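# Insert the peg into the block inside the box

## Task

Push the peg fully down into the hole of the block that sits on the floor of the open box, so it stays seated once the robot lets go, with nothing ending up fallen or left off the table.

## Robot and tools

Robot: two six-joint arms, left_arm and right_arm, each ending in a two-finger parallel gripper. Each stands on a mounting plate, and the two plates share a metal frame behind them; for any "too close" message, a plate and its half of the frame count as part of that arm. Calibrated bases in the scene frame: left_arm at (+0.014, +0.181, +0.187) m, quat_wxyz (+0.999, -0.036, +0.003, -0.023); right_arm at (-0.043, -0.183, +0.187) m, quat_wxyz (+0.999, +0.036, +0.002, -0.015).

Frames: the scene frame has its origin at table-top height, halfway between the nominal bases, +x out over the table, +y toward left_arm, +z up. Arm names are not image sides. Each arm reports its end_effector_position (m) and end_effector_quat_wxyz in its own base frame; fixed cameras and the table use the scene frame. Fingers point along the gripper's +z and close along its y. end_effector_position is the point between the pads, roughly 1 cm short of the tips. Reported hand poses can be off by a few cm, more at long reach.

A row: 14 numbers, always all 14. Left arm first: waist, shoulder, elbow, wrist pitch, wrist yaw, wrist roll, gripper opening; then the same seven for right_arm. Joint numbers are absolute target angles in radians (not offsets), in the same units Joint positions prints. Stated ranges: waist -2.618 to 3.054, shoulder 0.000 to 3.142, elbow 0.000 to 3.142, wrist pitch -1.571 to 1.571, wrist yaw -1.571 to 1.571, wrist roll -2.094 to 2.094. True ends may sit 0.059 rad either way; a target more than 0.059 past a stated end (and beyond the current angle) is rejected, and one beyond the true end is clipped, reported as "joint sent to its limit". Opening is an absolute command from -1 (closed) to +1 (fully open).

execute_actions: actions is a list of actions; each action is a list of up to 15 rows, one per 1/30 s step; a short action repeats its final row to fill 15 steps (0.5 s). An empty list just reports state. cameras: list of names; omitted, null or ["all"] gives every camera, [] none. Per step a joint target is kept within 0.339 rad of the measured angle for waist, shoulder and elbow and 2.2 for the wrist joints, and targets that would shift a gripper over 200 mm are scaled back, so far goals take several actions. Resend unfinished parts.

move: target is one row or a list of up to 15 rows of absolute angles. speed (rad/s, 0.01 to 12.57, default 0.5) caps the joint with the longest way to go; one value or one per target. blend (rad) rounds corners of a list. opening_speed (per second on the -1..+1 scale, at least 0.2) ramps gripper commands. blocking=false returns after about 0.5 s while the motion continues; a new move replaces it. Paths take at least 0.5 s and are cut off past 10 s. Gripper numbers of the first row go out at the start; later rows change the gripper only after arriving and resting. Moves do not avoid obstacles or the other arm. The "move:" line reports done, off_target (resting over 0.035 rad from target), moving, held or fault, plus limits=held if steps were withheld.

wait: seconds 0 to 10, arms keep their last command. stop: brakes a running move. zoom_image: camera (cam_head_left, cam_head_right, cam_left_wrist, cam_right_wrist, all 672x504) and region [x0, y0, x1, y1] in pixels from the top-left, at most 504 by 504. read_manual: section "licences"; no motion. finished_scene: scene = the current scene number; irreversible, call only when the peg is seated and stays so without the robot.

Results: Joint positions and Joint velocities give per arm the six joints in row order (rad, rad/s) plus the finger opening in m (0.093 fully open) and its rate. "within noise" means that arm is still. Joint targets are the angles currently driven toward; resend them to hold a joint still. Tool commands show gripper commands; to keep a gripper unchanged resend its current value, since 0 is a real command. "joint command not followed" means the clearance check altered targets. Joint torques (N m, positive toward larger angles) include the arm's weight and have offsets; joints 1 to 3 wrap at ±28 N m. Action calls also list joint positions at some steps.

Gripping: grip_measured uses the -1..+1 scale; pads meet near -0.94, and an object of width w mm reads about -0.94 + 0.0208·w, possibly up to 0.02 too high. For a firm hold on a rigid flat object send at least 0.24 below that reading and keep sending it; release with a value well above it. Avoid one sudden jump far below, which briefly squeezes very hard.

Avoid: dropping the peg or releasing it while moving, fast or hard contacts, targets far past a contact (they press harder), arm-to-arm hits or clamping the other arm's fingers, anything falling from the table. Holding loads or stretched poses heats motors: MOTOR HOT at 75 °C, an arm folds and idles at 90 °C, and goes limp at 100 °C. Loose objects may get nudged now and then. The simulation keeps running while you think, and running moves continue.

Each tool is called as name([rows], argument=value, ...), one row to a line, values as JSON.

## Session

execute_actions(actions=[])

zoom_image(camera="cam_head_left", region=[100, 220, 580, 460])

Scene clock: 0.00 s.
left_arm: end_effector_position=(+0.3914, +0.0426, +0.0756) grip_measured=+1.000 end_effector_quat_wxyz=(+0.551, -0.064, +0.827, +0.094) | right_arm: end_effector_position=(+0.3717, -0.0222, +0.0974) grip_measured=+1.000 end_effector_quat_wxyz=(+0.587, +0.078, +0.803, -0.067)
Joint positions: left_arm=[0.018 1.617 0.392 0.832 -0.211 0.005 0.093] | right_arm=[0.054 1.489 0.296 0.877 0.253 0.064 0.093]
Joint velocities: within noise
Joint torques (N m): no reading
Heat: left arm: 30 °C; right arm: 32 °C.
Joint targets: left_arm=[0.018 1.610 0.400 0.834 -0.212 0.006] | right_arm=[0.054 1.481 0.307 0.888 0.253 0.064]
Tool commands: left_gripper/opening=+1.0 right_gripper/opening=+1.0

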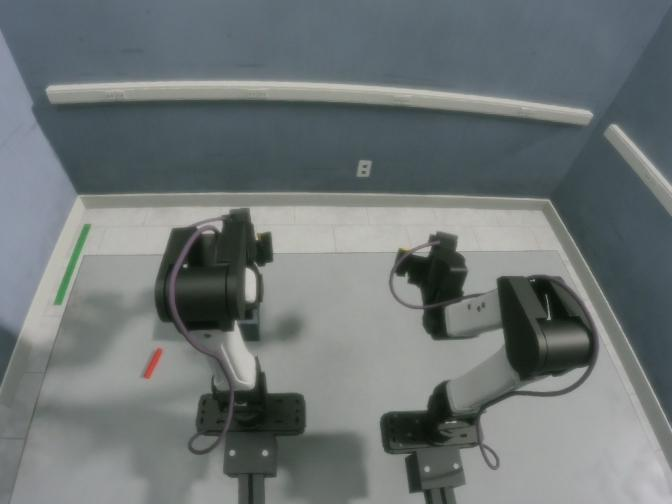

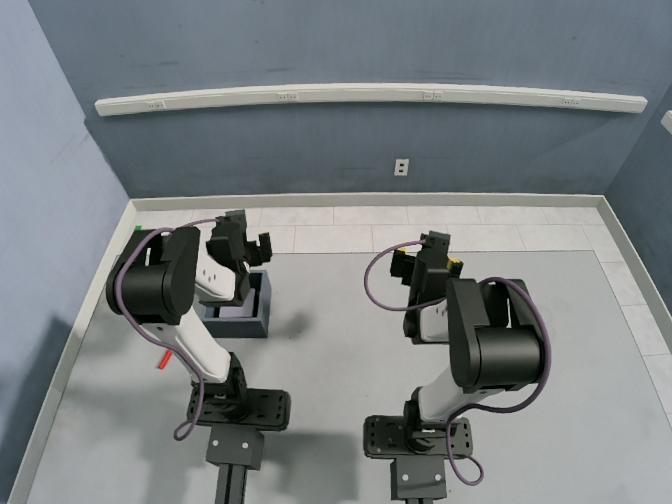

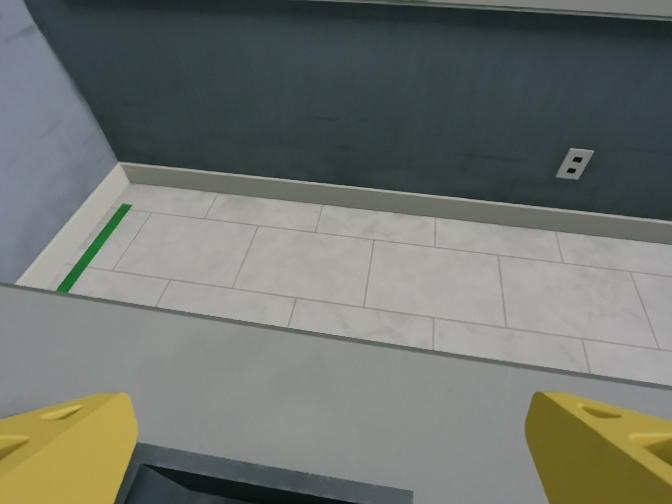

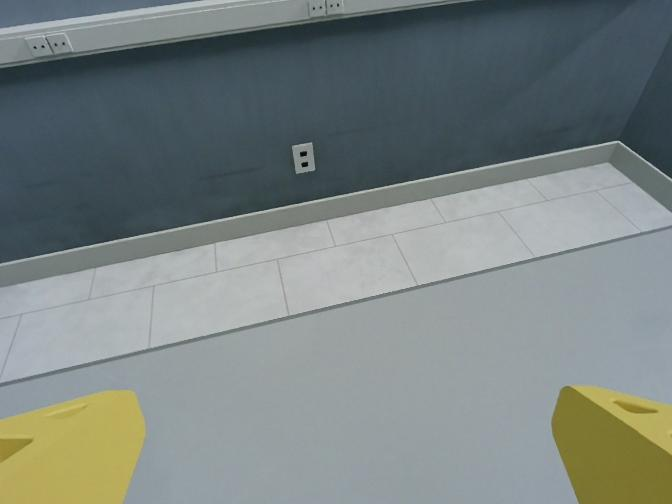

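Scaled by 1.050.

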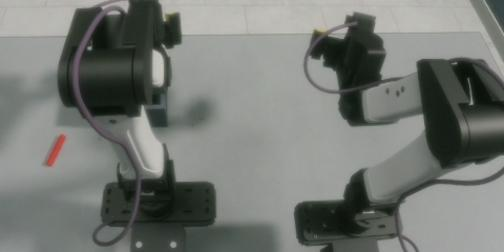

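move(target=[1.05,1.885,1.624,-1.259,-0.03,0,1,0.054,1.481,0.307,0.888,0.253,0.064,1], speed=1.0, cameras=["cam_left_wrist","cam_head_left"])

Scene clock: 17.43 s.
left_arm: end_effector_position=(+0.1741, +0.3161, +0.1163) grip_measured=+1.000 end_effector_quat_wxyz=(+0.012, -0.499, +0.866, +0.029) | right_arm: end_effector_position=(+0.3717, -0.0222, +0.0974) grip_measured=+1.000 end_effector_quat_wxyz=(+0.587, +0.078, +0.803, -0.067)
Joint positions: left_arm=[1.05 1.866 1.595 -1.251 -0.038 0.005 0.093] | right_arm=[0.054 1.489 0.296 0.877 0.253 0.064 0.093]
Joint velocities: within noise
Joint torques (N m): left_arm=[0.16 -5.89 8.23 0.15 0.05 -0.1] | right_arm=[0.5 -5.07 7.25 1.98 0.06 0.05]
Heat: left arm: 32 °C; right arm: 33 °C.
Joint targets: left_arm=[1.050 1.885 1.624 -1.259 -0.030 0.000] | right_arm=[0.054 1.481 0.307 0.888 0.253 0.064]
move: done
Images, in order (width x height): cam_head_left 672x504, cam_left_wrist 672x504.

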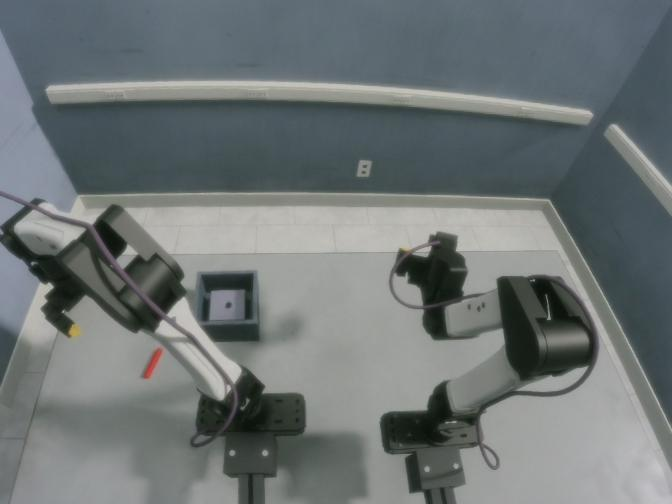

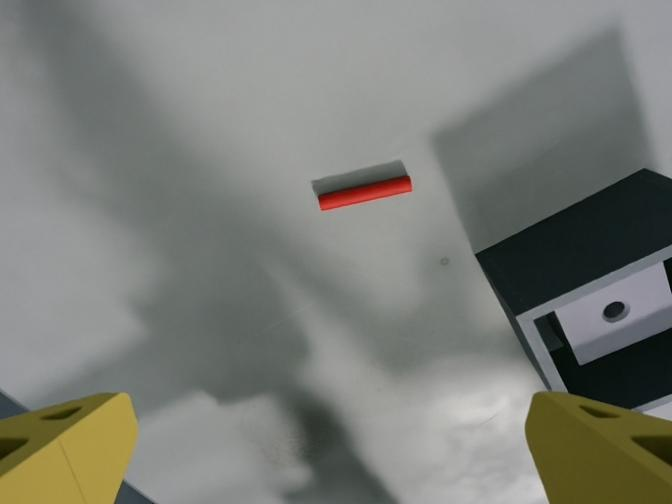

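move(target=[1.535,2.23,0.96,-0.551,0.862,2.01,1,0.054,1.481,0.307,0.888,0.253,0.064,1], speed=1.0, cameras=["cam_left_wrist","cam_head_left"])

Scene clock: 40.40 s.
left_arm: end_effector_position=(+0.1374, +0.2632, -0.0685) grip_measured=+1.000 end_effector_quat_wxyz=(+0.423, +0.162, +0.891, -0.029) | right_arm: end_effector_position=(+0.3717, -0.0222, +0.0974) grip_measured=+1.000 end_effector_quat_wxyz=(+0.587, +0.078, +0.803, -0.067)
Joint positions: left_arm=[1.53 2.214 0.965 -0.563 0.85 1.998 0.093] | right_arm=[0.054 1.489 0.296 0.877 0.253 0.064 0.093]
Joint velocities: within noise
Joint torques (N m): left_arm=[0.81 -5.65 1.8 -0.28 0.68 0.08] | right_arm=[0.55 -5 7.34 1.99 0.08 0.01]
Heat: left arm: 33 °C; right arm: 34 °C.
Joint targets: left_arm=[1.535 2.230 0.960 -0.551 0.862 2.010] | right_arm=[0.054 1.481 0.307 0.888 0.253 0.064]
move: done
Images, in order (width x height): cam_head_left 672x504, cam_left_wrist 672x504.

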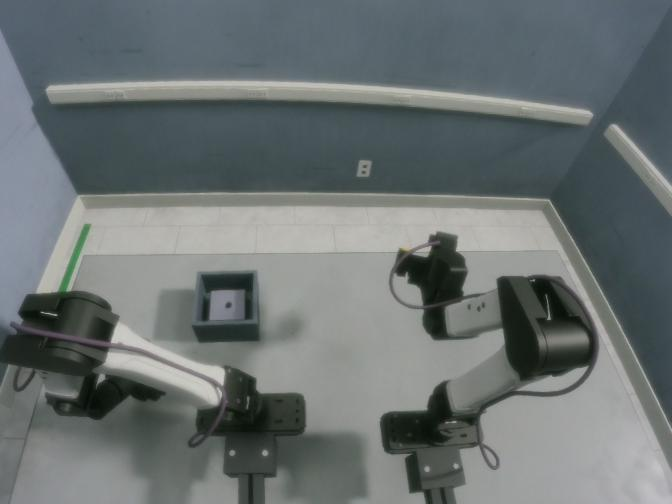

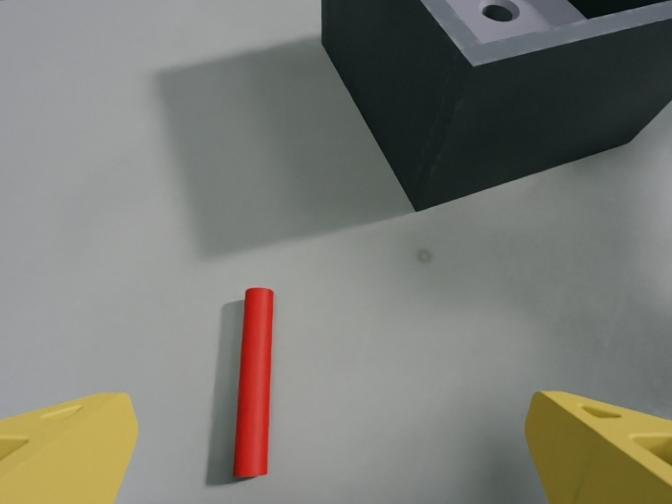

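move(target=[1.53,2.40,1.175,-0.595,0.862,2.01,1,0.054,1.481,0.307,0.888,0.253,0.064,1], speed=0.6, cameras=["cam_left_wrist"])

Scene clock: 53.80 s.
left_arm: end_effector_position=(+0.1393, +0.3029, -0.0934) grip_measured=+1.000 end_effector_quat_wxyz=(+0.424, +0.163, +0.891, -0.026) | right_arm: end_effector_position=(+0.3717, -0.0222, +0.0974) grip_measured=+1.000 end_effector_quat_wxyz=(+0.587, +0.078, +0.803, -0.067)
Joint positions: left_arm=[1.53 2.38 1.16 -0.587 0.852 2 0.093] | right_arm=[0.054 1.489 0.296 0.877 0.253 0.064 0.093]
Joint velocities: within noise
Joint torques (N m): left_arm=[0.39 -6.39 3.66 -0.47 0.67 0.04] | right_arm=[0.51 -5 7.31 2 0.06 0.03]
Heat: left arm: 33 °C; right arm: 34 °C.
Joint targets: left_arm=[1.530 2.400 1.175 -0.595 0.862 2.010] | right_arm=[0.054 1.481 0.307 0.888 0.253 0.064]
move: done
Images, in order (width x height): cam_left_wrist 672x504.

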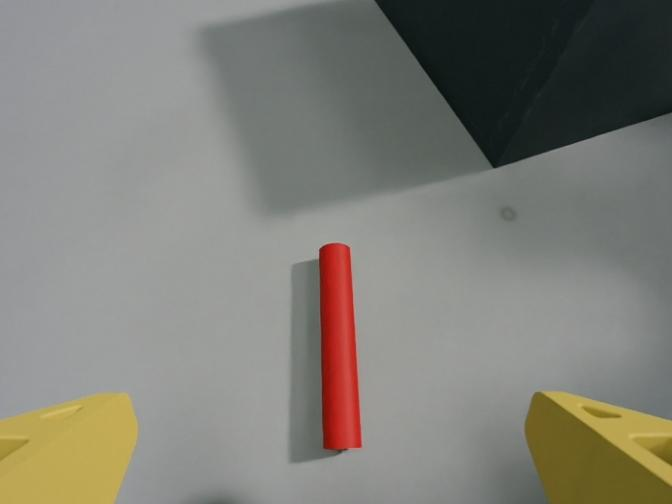

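move(target=[1.53,2.605,1.235,-0.44,0.862,2.01,1,0.054,1.481,0.307,0.888,0.253,0.064,1], speed=0.4, cameras=["cam_left_wrist"])

Scene clock: 60.93 s.
left_arm: end_effector_position=(+0.1394, +0.2983, -0.1533) grip_measured=+1.000 end_effector_quat_wxyz=(+0.427, +0.157, +0.890, -0.039) | right_arm: end_effector_position=(+0.3717, -0.0222, +0.0974) grip_measured=+1.000 end_effector_quat_wxyz=(+0.587, +0.078, +0.803, -0.067)
Joint positions: left_arm=[1.53 2.587 1.218 -0.469 0.856 2.001 0.093] | right_arm=[0.054 1.489 0.296 0.877 0.253 0.064 0.093]
Joint velocities: within noise
Joint torques (N m): left_arm=[0.38 -6.74 2.96 -0.13 0.62 0.03] | right_arm=[0.55 -5.07 7.36 2 0.06 0.07]
Heat: left arm: 34 °C; right arm: 34 °C.
Joint targets: left_arm=[1.530 2.605 1.235 -0.440 0.862 2.010] | right_arm=[0.054 1.481 0.307 0.888 0.253 0.064]
move: done
Images, in order (width x height): cam_left_wrist 672x504.

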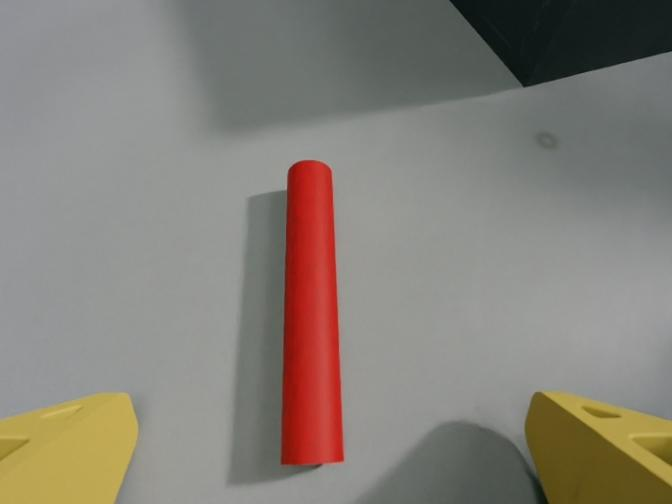

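move([
  [1.535,2.605,1.235,-0.44,0.862,2.01,1,0.054,1.481,0.307,0.888,0.253,0.064,1],
  [1.535,2.605,1.235,-0.44,0.862,2.01,-0.95,0.054,1.481,0.307,0.888,0.253,0.064,1],
], opening_speed=2, cameras=["cam_left_wrist"])

Scene clock: 70.80 s.
left_arm: end_effector_position=(+0.1397, +0.3027, -0.1538) grip_measured=-0.887 end_effector_quat_wxyz=(+0.426, +0.161, +0.890, -0.030) | right_arm: end_effector_position=(+0.3717, -0.0222, +0.0974) grip_measured=+1.000 end_effector_quat_wxyz=(+0.587, +0.078, +0.803, -0.067)
Joint positions: left_arm=[1.53 2.587 1.221 -0.451 0.857 2.001 0.003] | right_arm=[0.054 1.489 0.296 0.877 0.253 0.064 0.093]
Joint velocities: within noise
Joint torques (N m): left_arm=[0.83 -6.75 2.77 -0.29 0.62 0.04] | right_arm=[0.49 -5.05 7.39 2 0.06 0.02]
Heat: left arm: 35 °C; right arm: 35 °C.
Joint targets: left_arm=[1.535 2.605 1.235 -0.440 0.862 2.010] | right_arm=[0.054 1.481 0.307 0.888 0.253 0.064]
move: done
Images, in order (width x height): cam_left_wrist 672x504.

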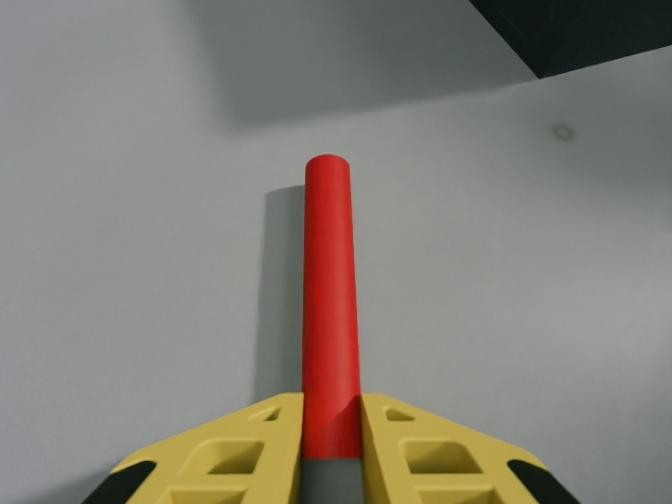

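move([
  [1.535,1.95,1.13,-0.74,0.862,2.01,-0.95,0.054,1.481,0.307,0.888,0.253,0.064,1],
  [0.056,1.92,1.125,-0.735,-0.735,1.57,-0.95,0.054,1.481,0.307,0.888,0.253,0.064,1],
], speed=[1.0,1.0], blend=0.15, cameras=["cam_left_wrist","cam_head_left"])

zoom_image(camera="cam_head_left", region=[170, 220, 290, 340])

Scene clock: 96.13 s.
left_arm: end_effector_position=(+0.3291, +0.1290, +0.0183) grip_measured=-0.881 end_effector_quat_wxyz=(-0.252, +0.644, +0.678, +0.250) | right_arm: end_effector_position=(+0.3717, -0.0222, +0.0974) grip_measured=+1.000 end_effector_quat_wxyz=(+0.587, +0.078, +0.803, -0.067)
Joint positions: left_arm=[0.052 1.964 1.139 -0.727 -0.726 1.58 0.003] | right_arm=[0.054 1.489 0.296 0.877 0.253 0.064 0.093]
Joint velocities: within noise
Joint torques (N m): left_arm=[0.05 -10.65 3.56 0.14 -0.54 -0.15] | right_arm=[0.5 -4.96 7.39 1.98 0.05 0.06]
Heat: left arm: 36 °C; right arm: 35 °C.
Joint targets: left_arm=[0.056 1.920 1.125 -0.735 -0.735 1.570] | right_arm=[0.054 1.481 0.307 0.888 0.253 0.064]
move: off_target (left_arm); left_arm: the shoulder is farthest, 0.044 rad from its target
Images, in order (width x height): cam_head_left 672x504, cam_left_wrist 672x504.

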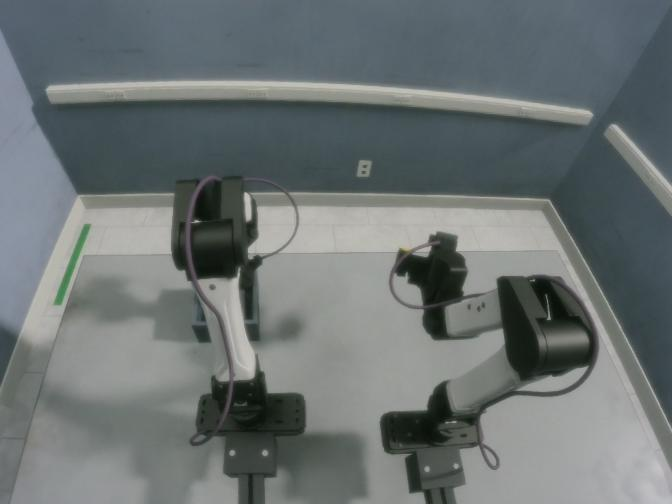

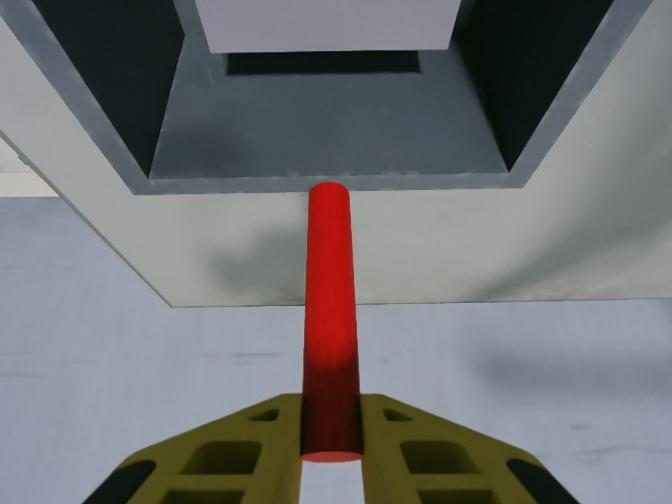

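Scaled by 4.200.

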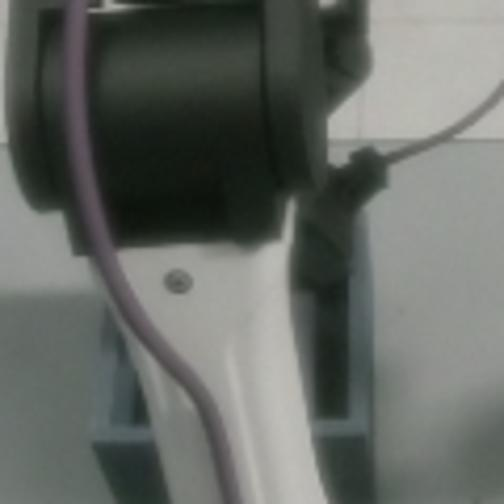

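move(target=[-0.03,2.075,1.068,-0.544,-0.695,1.565,-0.95,0.054,1.481,0.307,0.888,0.253,0.064,1], speed=0.5, cameras=["cam_left_wrist"])

Scene clock: 112.90 s.
left_arm: end_effector_position=(+0.3371, +0.0998, -0.0283) grip_measured=-0.881 end_effector_quat_wxyz=(-0.232, +0.671, +0.657, +0.254) | right_arm: end_effector_position=(+0.3717, -0.0222, +0.0974) grip_measured=+1.000 end_effector_quat_wxyz=(+0.587, +0.078, +0.803, -0.067)
Joint positions: left_arm=[-0.027 2.063 1.073 -0.556 -0.703 1.574 0.003] | right_arm=[0.054 1.489 0.296 0.877 0.253 0.064 0.093]
Joint velocities: within noise
Joint torques (N m): left_arm=[-0.53 -6.24 3.88 0.38 -0.34 -0.14] | right_arm=[0.5 -4.97 7.42 2.01 0.07 0.06]
Heat: left arm: 38 °C; right arm: 35 °C.
Joint targets: left_arm=[-0.030 2.075 1.068 -0.544 -0.695 1.565] | right_arm=[0.054 1.481 0.307 0.888 0.253 0.064]
move: done
Images, in order (width x height): cam_left_wrist 672x504.

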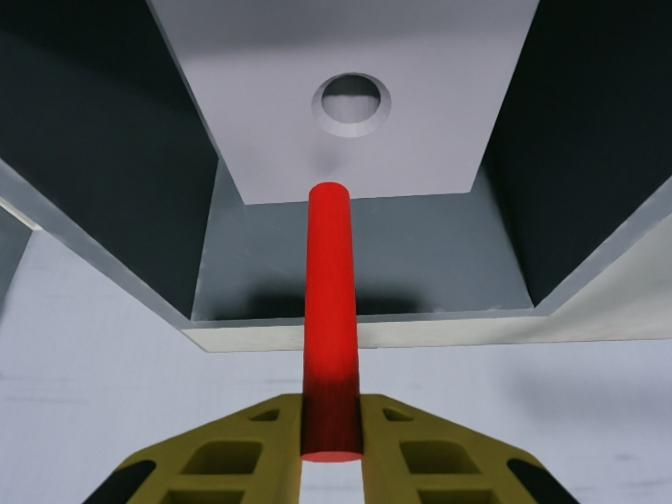

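move(target=[-0.067,2.078,0.992,-0.428,-0.695,1.565,-0.95,0.054,1.481,0.307,0.888,0.253,0.064,1], speed=0.4, cameras=["cam_left_wrist"])

Scene clock: 133.43 s.
left_arm: end_effector_position=(+0.3360, +0.0886, -0.0409) grip_measured=-0.881 end_effector_quat_wxyz=(-0.213, +0.677, +0.650, +0.272) | right_arm: end_effector_position=(+0.3717, -0.0222, +0.0974) grip_measured=+1.000 end_effector_quat_wxyz=(+0.587, +0.078, +0.803, -0.067)
Joint positions: left_arm=[-0.061 2.063 1 -0.441 -0.702 1.574 0.003] | right_arm=[0.054 1.489 0.296 0.877 0.253 0.064 0.093]
Joint velocities: within noise
Joint torques (N m): left_arm=[-0.8 -5.79 3.38 0.49 -0.34 -0.15] | right_arm=[0.42 -5.05 7.27 2 0.07 0.05]
Heat: left arm: 37 °C; right arm: 35 °C.
Joint targets: left_arm=[-0.067 2.078 0.992 -0.428 -0.695 1.565] | right_arm=[0.054 1.481 0.307 0.888 0.253 0.064]
move: done
Images, in order (width x height): cam_left_wrist 672x504.

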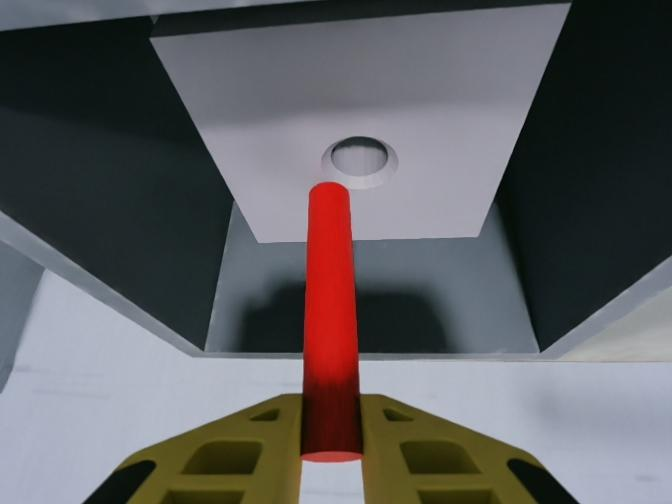

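move([
  [-0.067,2.068,0.945,-0.395,-0.695,1.565,-0.95,0.054,1.481,0.307,0.888,0.253,0.064,1],
  [-0.067,2.097,0.934,-0.348,-0.695,1.565,-0.95,0.054,1.481,0.307,0.888,0.253,0.064,1],
], speed=0.25, cameras=["cam_left_wrist"])

Scene clock: 140.83 s.
left_arm: end_effector_position=(+0.3333, +0.0910, -0.0429) grip_measured=-0.881 end_effector_quat_wxyz=(-0.218, +0.670, +0.646, +0.295) | right_arm: end_effector_position=(+0.3717, -0.0222, +0.0974) grip_measured=+1.000 end_effector_quat_wxyz=(+0.587, +0.078, +0.803, -0.067)
Joint positions: left_arm=[-0.071 2.063 0.957 -0.374 -0.746 1.572 0.003] | right_arm=[0.054 1.489 0.296 0.877 0.253 0.064 0.093]
Joint velocities: within noise
Joint torques (N m): left_arm=[0.02 -4.14 2 0.72 0.14 -0.13] | right_arm=[0.4 -5.09 7.27 2 0.04 0.05]
Heat: left arm: 36 °C; right arm: 36 °C.
Joint targets: left_arm=[-0.067 2.097 0.934 -0.348 -0.695 1.565] | right_arm=[0.054 1.481 0.307 0.888 0.253 0.064]
move: off_target (left_arm); left_arm: the wrist yaw is farthest, 0.051 rad from its target
Images, in order (width x height): cam_left_wrist 672x504.

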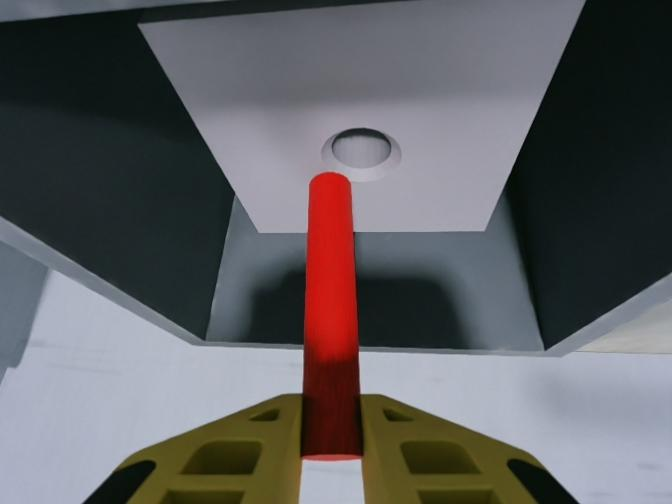

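move([
  [-0.067,1.93,0.955,-0.50,-0.695,1.565,-0.95,0.054,1.481,0.307,0.888,0.253,0.064,1],
  [-0.084,2.022,0.952,-0.437,-0.695,1.565,-0.95,0.054,1.481,0.307,0.888,0.253,0.064,1],
], speed=0.4, cameras=["cam_left_wrist"])

Scene clock: 155.43 s.
left_arm: end_effector_position=(+0.3269, +0.0839, -0.0323) grip_measured=-0.881 end_effector_quat_wxyz=(-0.210, +0.681, +0.646, +0.274) | right_arm: end_effector_position=(+0.3717, -0.0222, +0.0974) grip_measured=+1.000 end_effector_quat_wxyz=(+0.587, +0.078, +0.803, -0.067)
Joint positions: left_arm=[-0.077 2.008 0.956 -0.45 -0.702 1.572 0.003] | right_arm=[0.054 1.489 0.296 0.877 0.253 0.064 0.093]
Joint velocities: within noise
Joint torques (N m): left_arm=[-0.84 -5.57 3.74 0.5 -0.34 -0.12] | right_arm=[0.39 -5.12 7.27 1.98 0.06 0.08]
Heat: left arm: 35 °C; right arm: 36 °C.
Joint targets: left_arm=[-0.084 2.022 0.952 -0.437 -0.695 1.565] | right_arm=[0.054 1.481 0.307 0.888 0.253 0.064]
move: done
Images, in order (width x height): cam_left_wrist 672x504.

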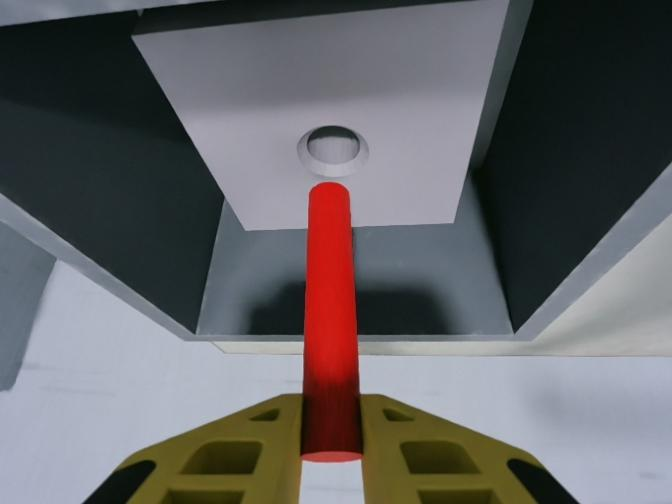

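move(target=[-0.111,2.036,0.930,-0.401,-0.695,1.565,-0.95,0.054,1.481,0.307,0.888,0.253,0.064,1], speed=0.25, cameras=["cam_left_wrist"])

Scene clock: 164.57 s.
left_arm: end_effector_position=(+0.3276, +0.0751, -0.0386) grip_measured=-0.881 end_effector_quat_wxyz=(-0.204, +0.689, +0.637, +0.279) | right_arm: end_effector_position=(+0.3717, -0.0222, +0.0974) grip_measured=+1.000 end_effector_quat_wxyz=(+0.587, +0.078, +0.803, -0.067)
Joint positions: left_arm=[-0.104 2.019 0.938 -0.414 -0.702 1.572 0.003] | right_arm=[0.054 1.489 0.296 0.877 0.253 0.064 0.093]
Joint velocities: within noise
Joint torques (N m): left_arm=[-0.81 -5.31 3.32 0.56 -0.34 -0.12] | right_arm=[0.44 -5.08 7.34 2 0.04 0.02]
Heat: left arm: 35 °C; right arm: 36 °C.
Joint targets: left_arm=[-0.111 2.036 0.930 -0.401 -0.695 1.565] | right_arm=[0.054 1.481 0.307 0.888 0.253 0.064]
move: done
Images, in order (width x height): cam_left_wrist 672x504.

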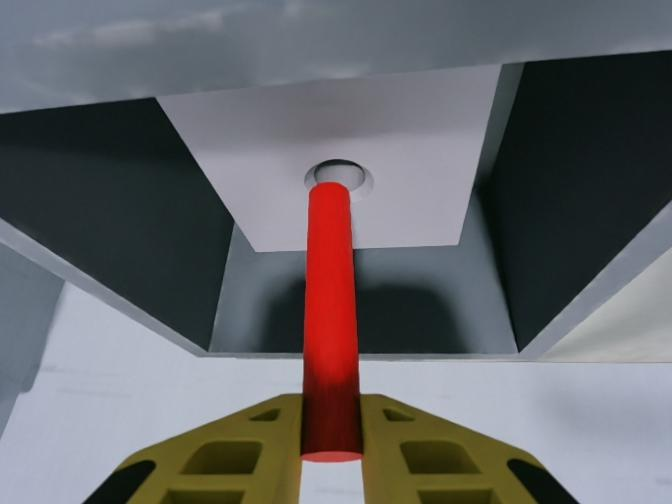

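move([
  [-0.122,2.042,0.908,-0.371,-0.695,1.565,-0.95,0.054,1.481,0.307,0.888,0.253,0.064,1],
  [-0.122,2.077,0.899,-0.327,-0.695,1.565,-0.95,0.054,1.481,0.307,0.888,0.253,0.064,1],
], speed=[0.2,0.12], cameras=["cam_left_wrist"])

Scene clock: 173.10 s.
left_arm: end_effector_position=(+0.3245, +0.0723, -0.0543) grip_measured=-0.881 end_effector_quat_wxyz=(-0.203, +0.692, +0.633, +0.281) | right_arm: end_effector_position=(+0.3717, -0.0222, +0.0974) grip_measured=+1.000 end_effector_quat_wxyz=(+0.587, +0.078, +0.803, -0.067)
Joint positions: left_arm=[-0.115 2.059 0.908 -0.343 -0.705 1.572 0.003] | right_arm=[0.054 1.489 0.296 0.877 0.253 0.064 0.093]
Joint velocities: within noise
Joint torques (N m): left_arm=[-0.77 -5.23 2.97 0.57 -0.32 -0.13] | right_arm=[0.49 -5.04 7.39 2.01 0.05 0.06]
Heat: left arm: 35 °C; right arm: 37 °C.
Joint targets: left_arm=[-0.122 2.077 0.899 -0.327 -0.695 1.565] | right_arm=[0.054 1.481 0.307 0.888 0.253 0.064]
move: done
Images, in order (width x height): cam_left_wrist 672x504.

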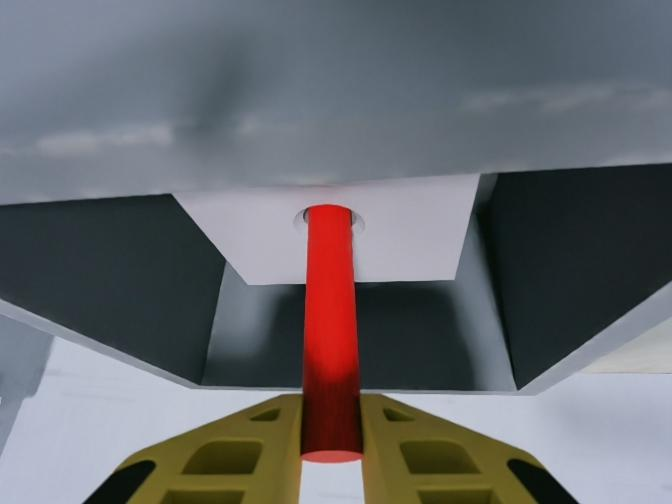

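move([
  [-0.122,2.09,0.896,-0.311,-0.695,1.565,-0.95,0.054,1.481,0.307,0.888,0.253,0.064,1],
  [-0.122,2.09,0.896,-0.311,-0.695,1.565,-0.45,0.054,1.481,0.307,0.888,0.253,0.064,1],
  [-0.122,2.09,0.896,-0.311,-0.695,1.565,0.1,0.054,1.481,0.307,0.888,0.253,0.064,1],
], speed=0.15, opening_speed=0.8, cameras=["cam_left_wrist"])

Scene clock: 180.87 s.
left_arm: end_effector_position=(+0.3264, +0.0721, -0.0576) grip_measured=+0.098 end_effector_quat_wxyz=(-0.200, +0.691, +0.634, +0.284) | right_arm: end_effector_position=(+0.3717, -0.0222, +0.0974) grip_measured=+1.000 end_effector_quat_wxyz=(+0.587, +0.078, +0.803, -0.067)
Joint positions: left_arm=[-0.115 2.072 0.908 -0.323 -0.705 1.572 0.05] | right_arm=[0.054 1.489 0.296 0.877 0.253 0.064 0.093]
Joint velocities: within noise
Joint torques (N m): left_arm=[-0.79 -5.27 2.69 0.54 -0.32 -0.13] | right_arm=[0.36 -4.98 7.35 1.96 0.05 0.05]
Heat: left arm: 35 °C; right arm: 37 °C.
Joint targets: left_arm=[-0.122 2.090 0.896 -0.311 -0.695 1.565] | right_arm=[0.054 1.481 0.307 0.888 0.253 0.064]
move: done
Images, in order (width x height): cam_left_wrist 672x504.

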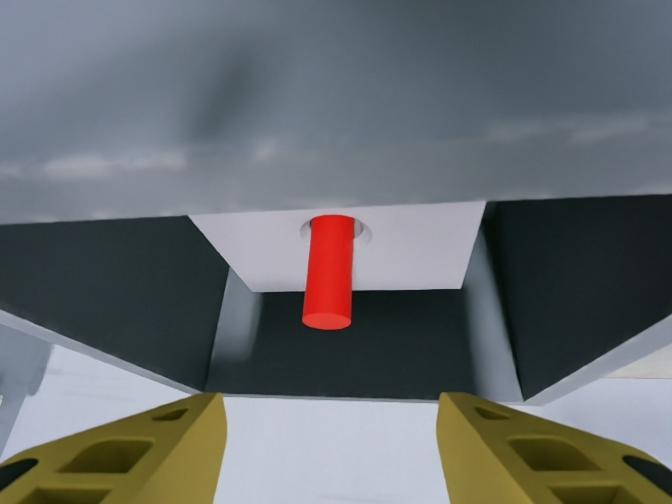

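finished_scene(scene=2)

The scene is finished: the task was done.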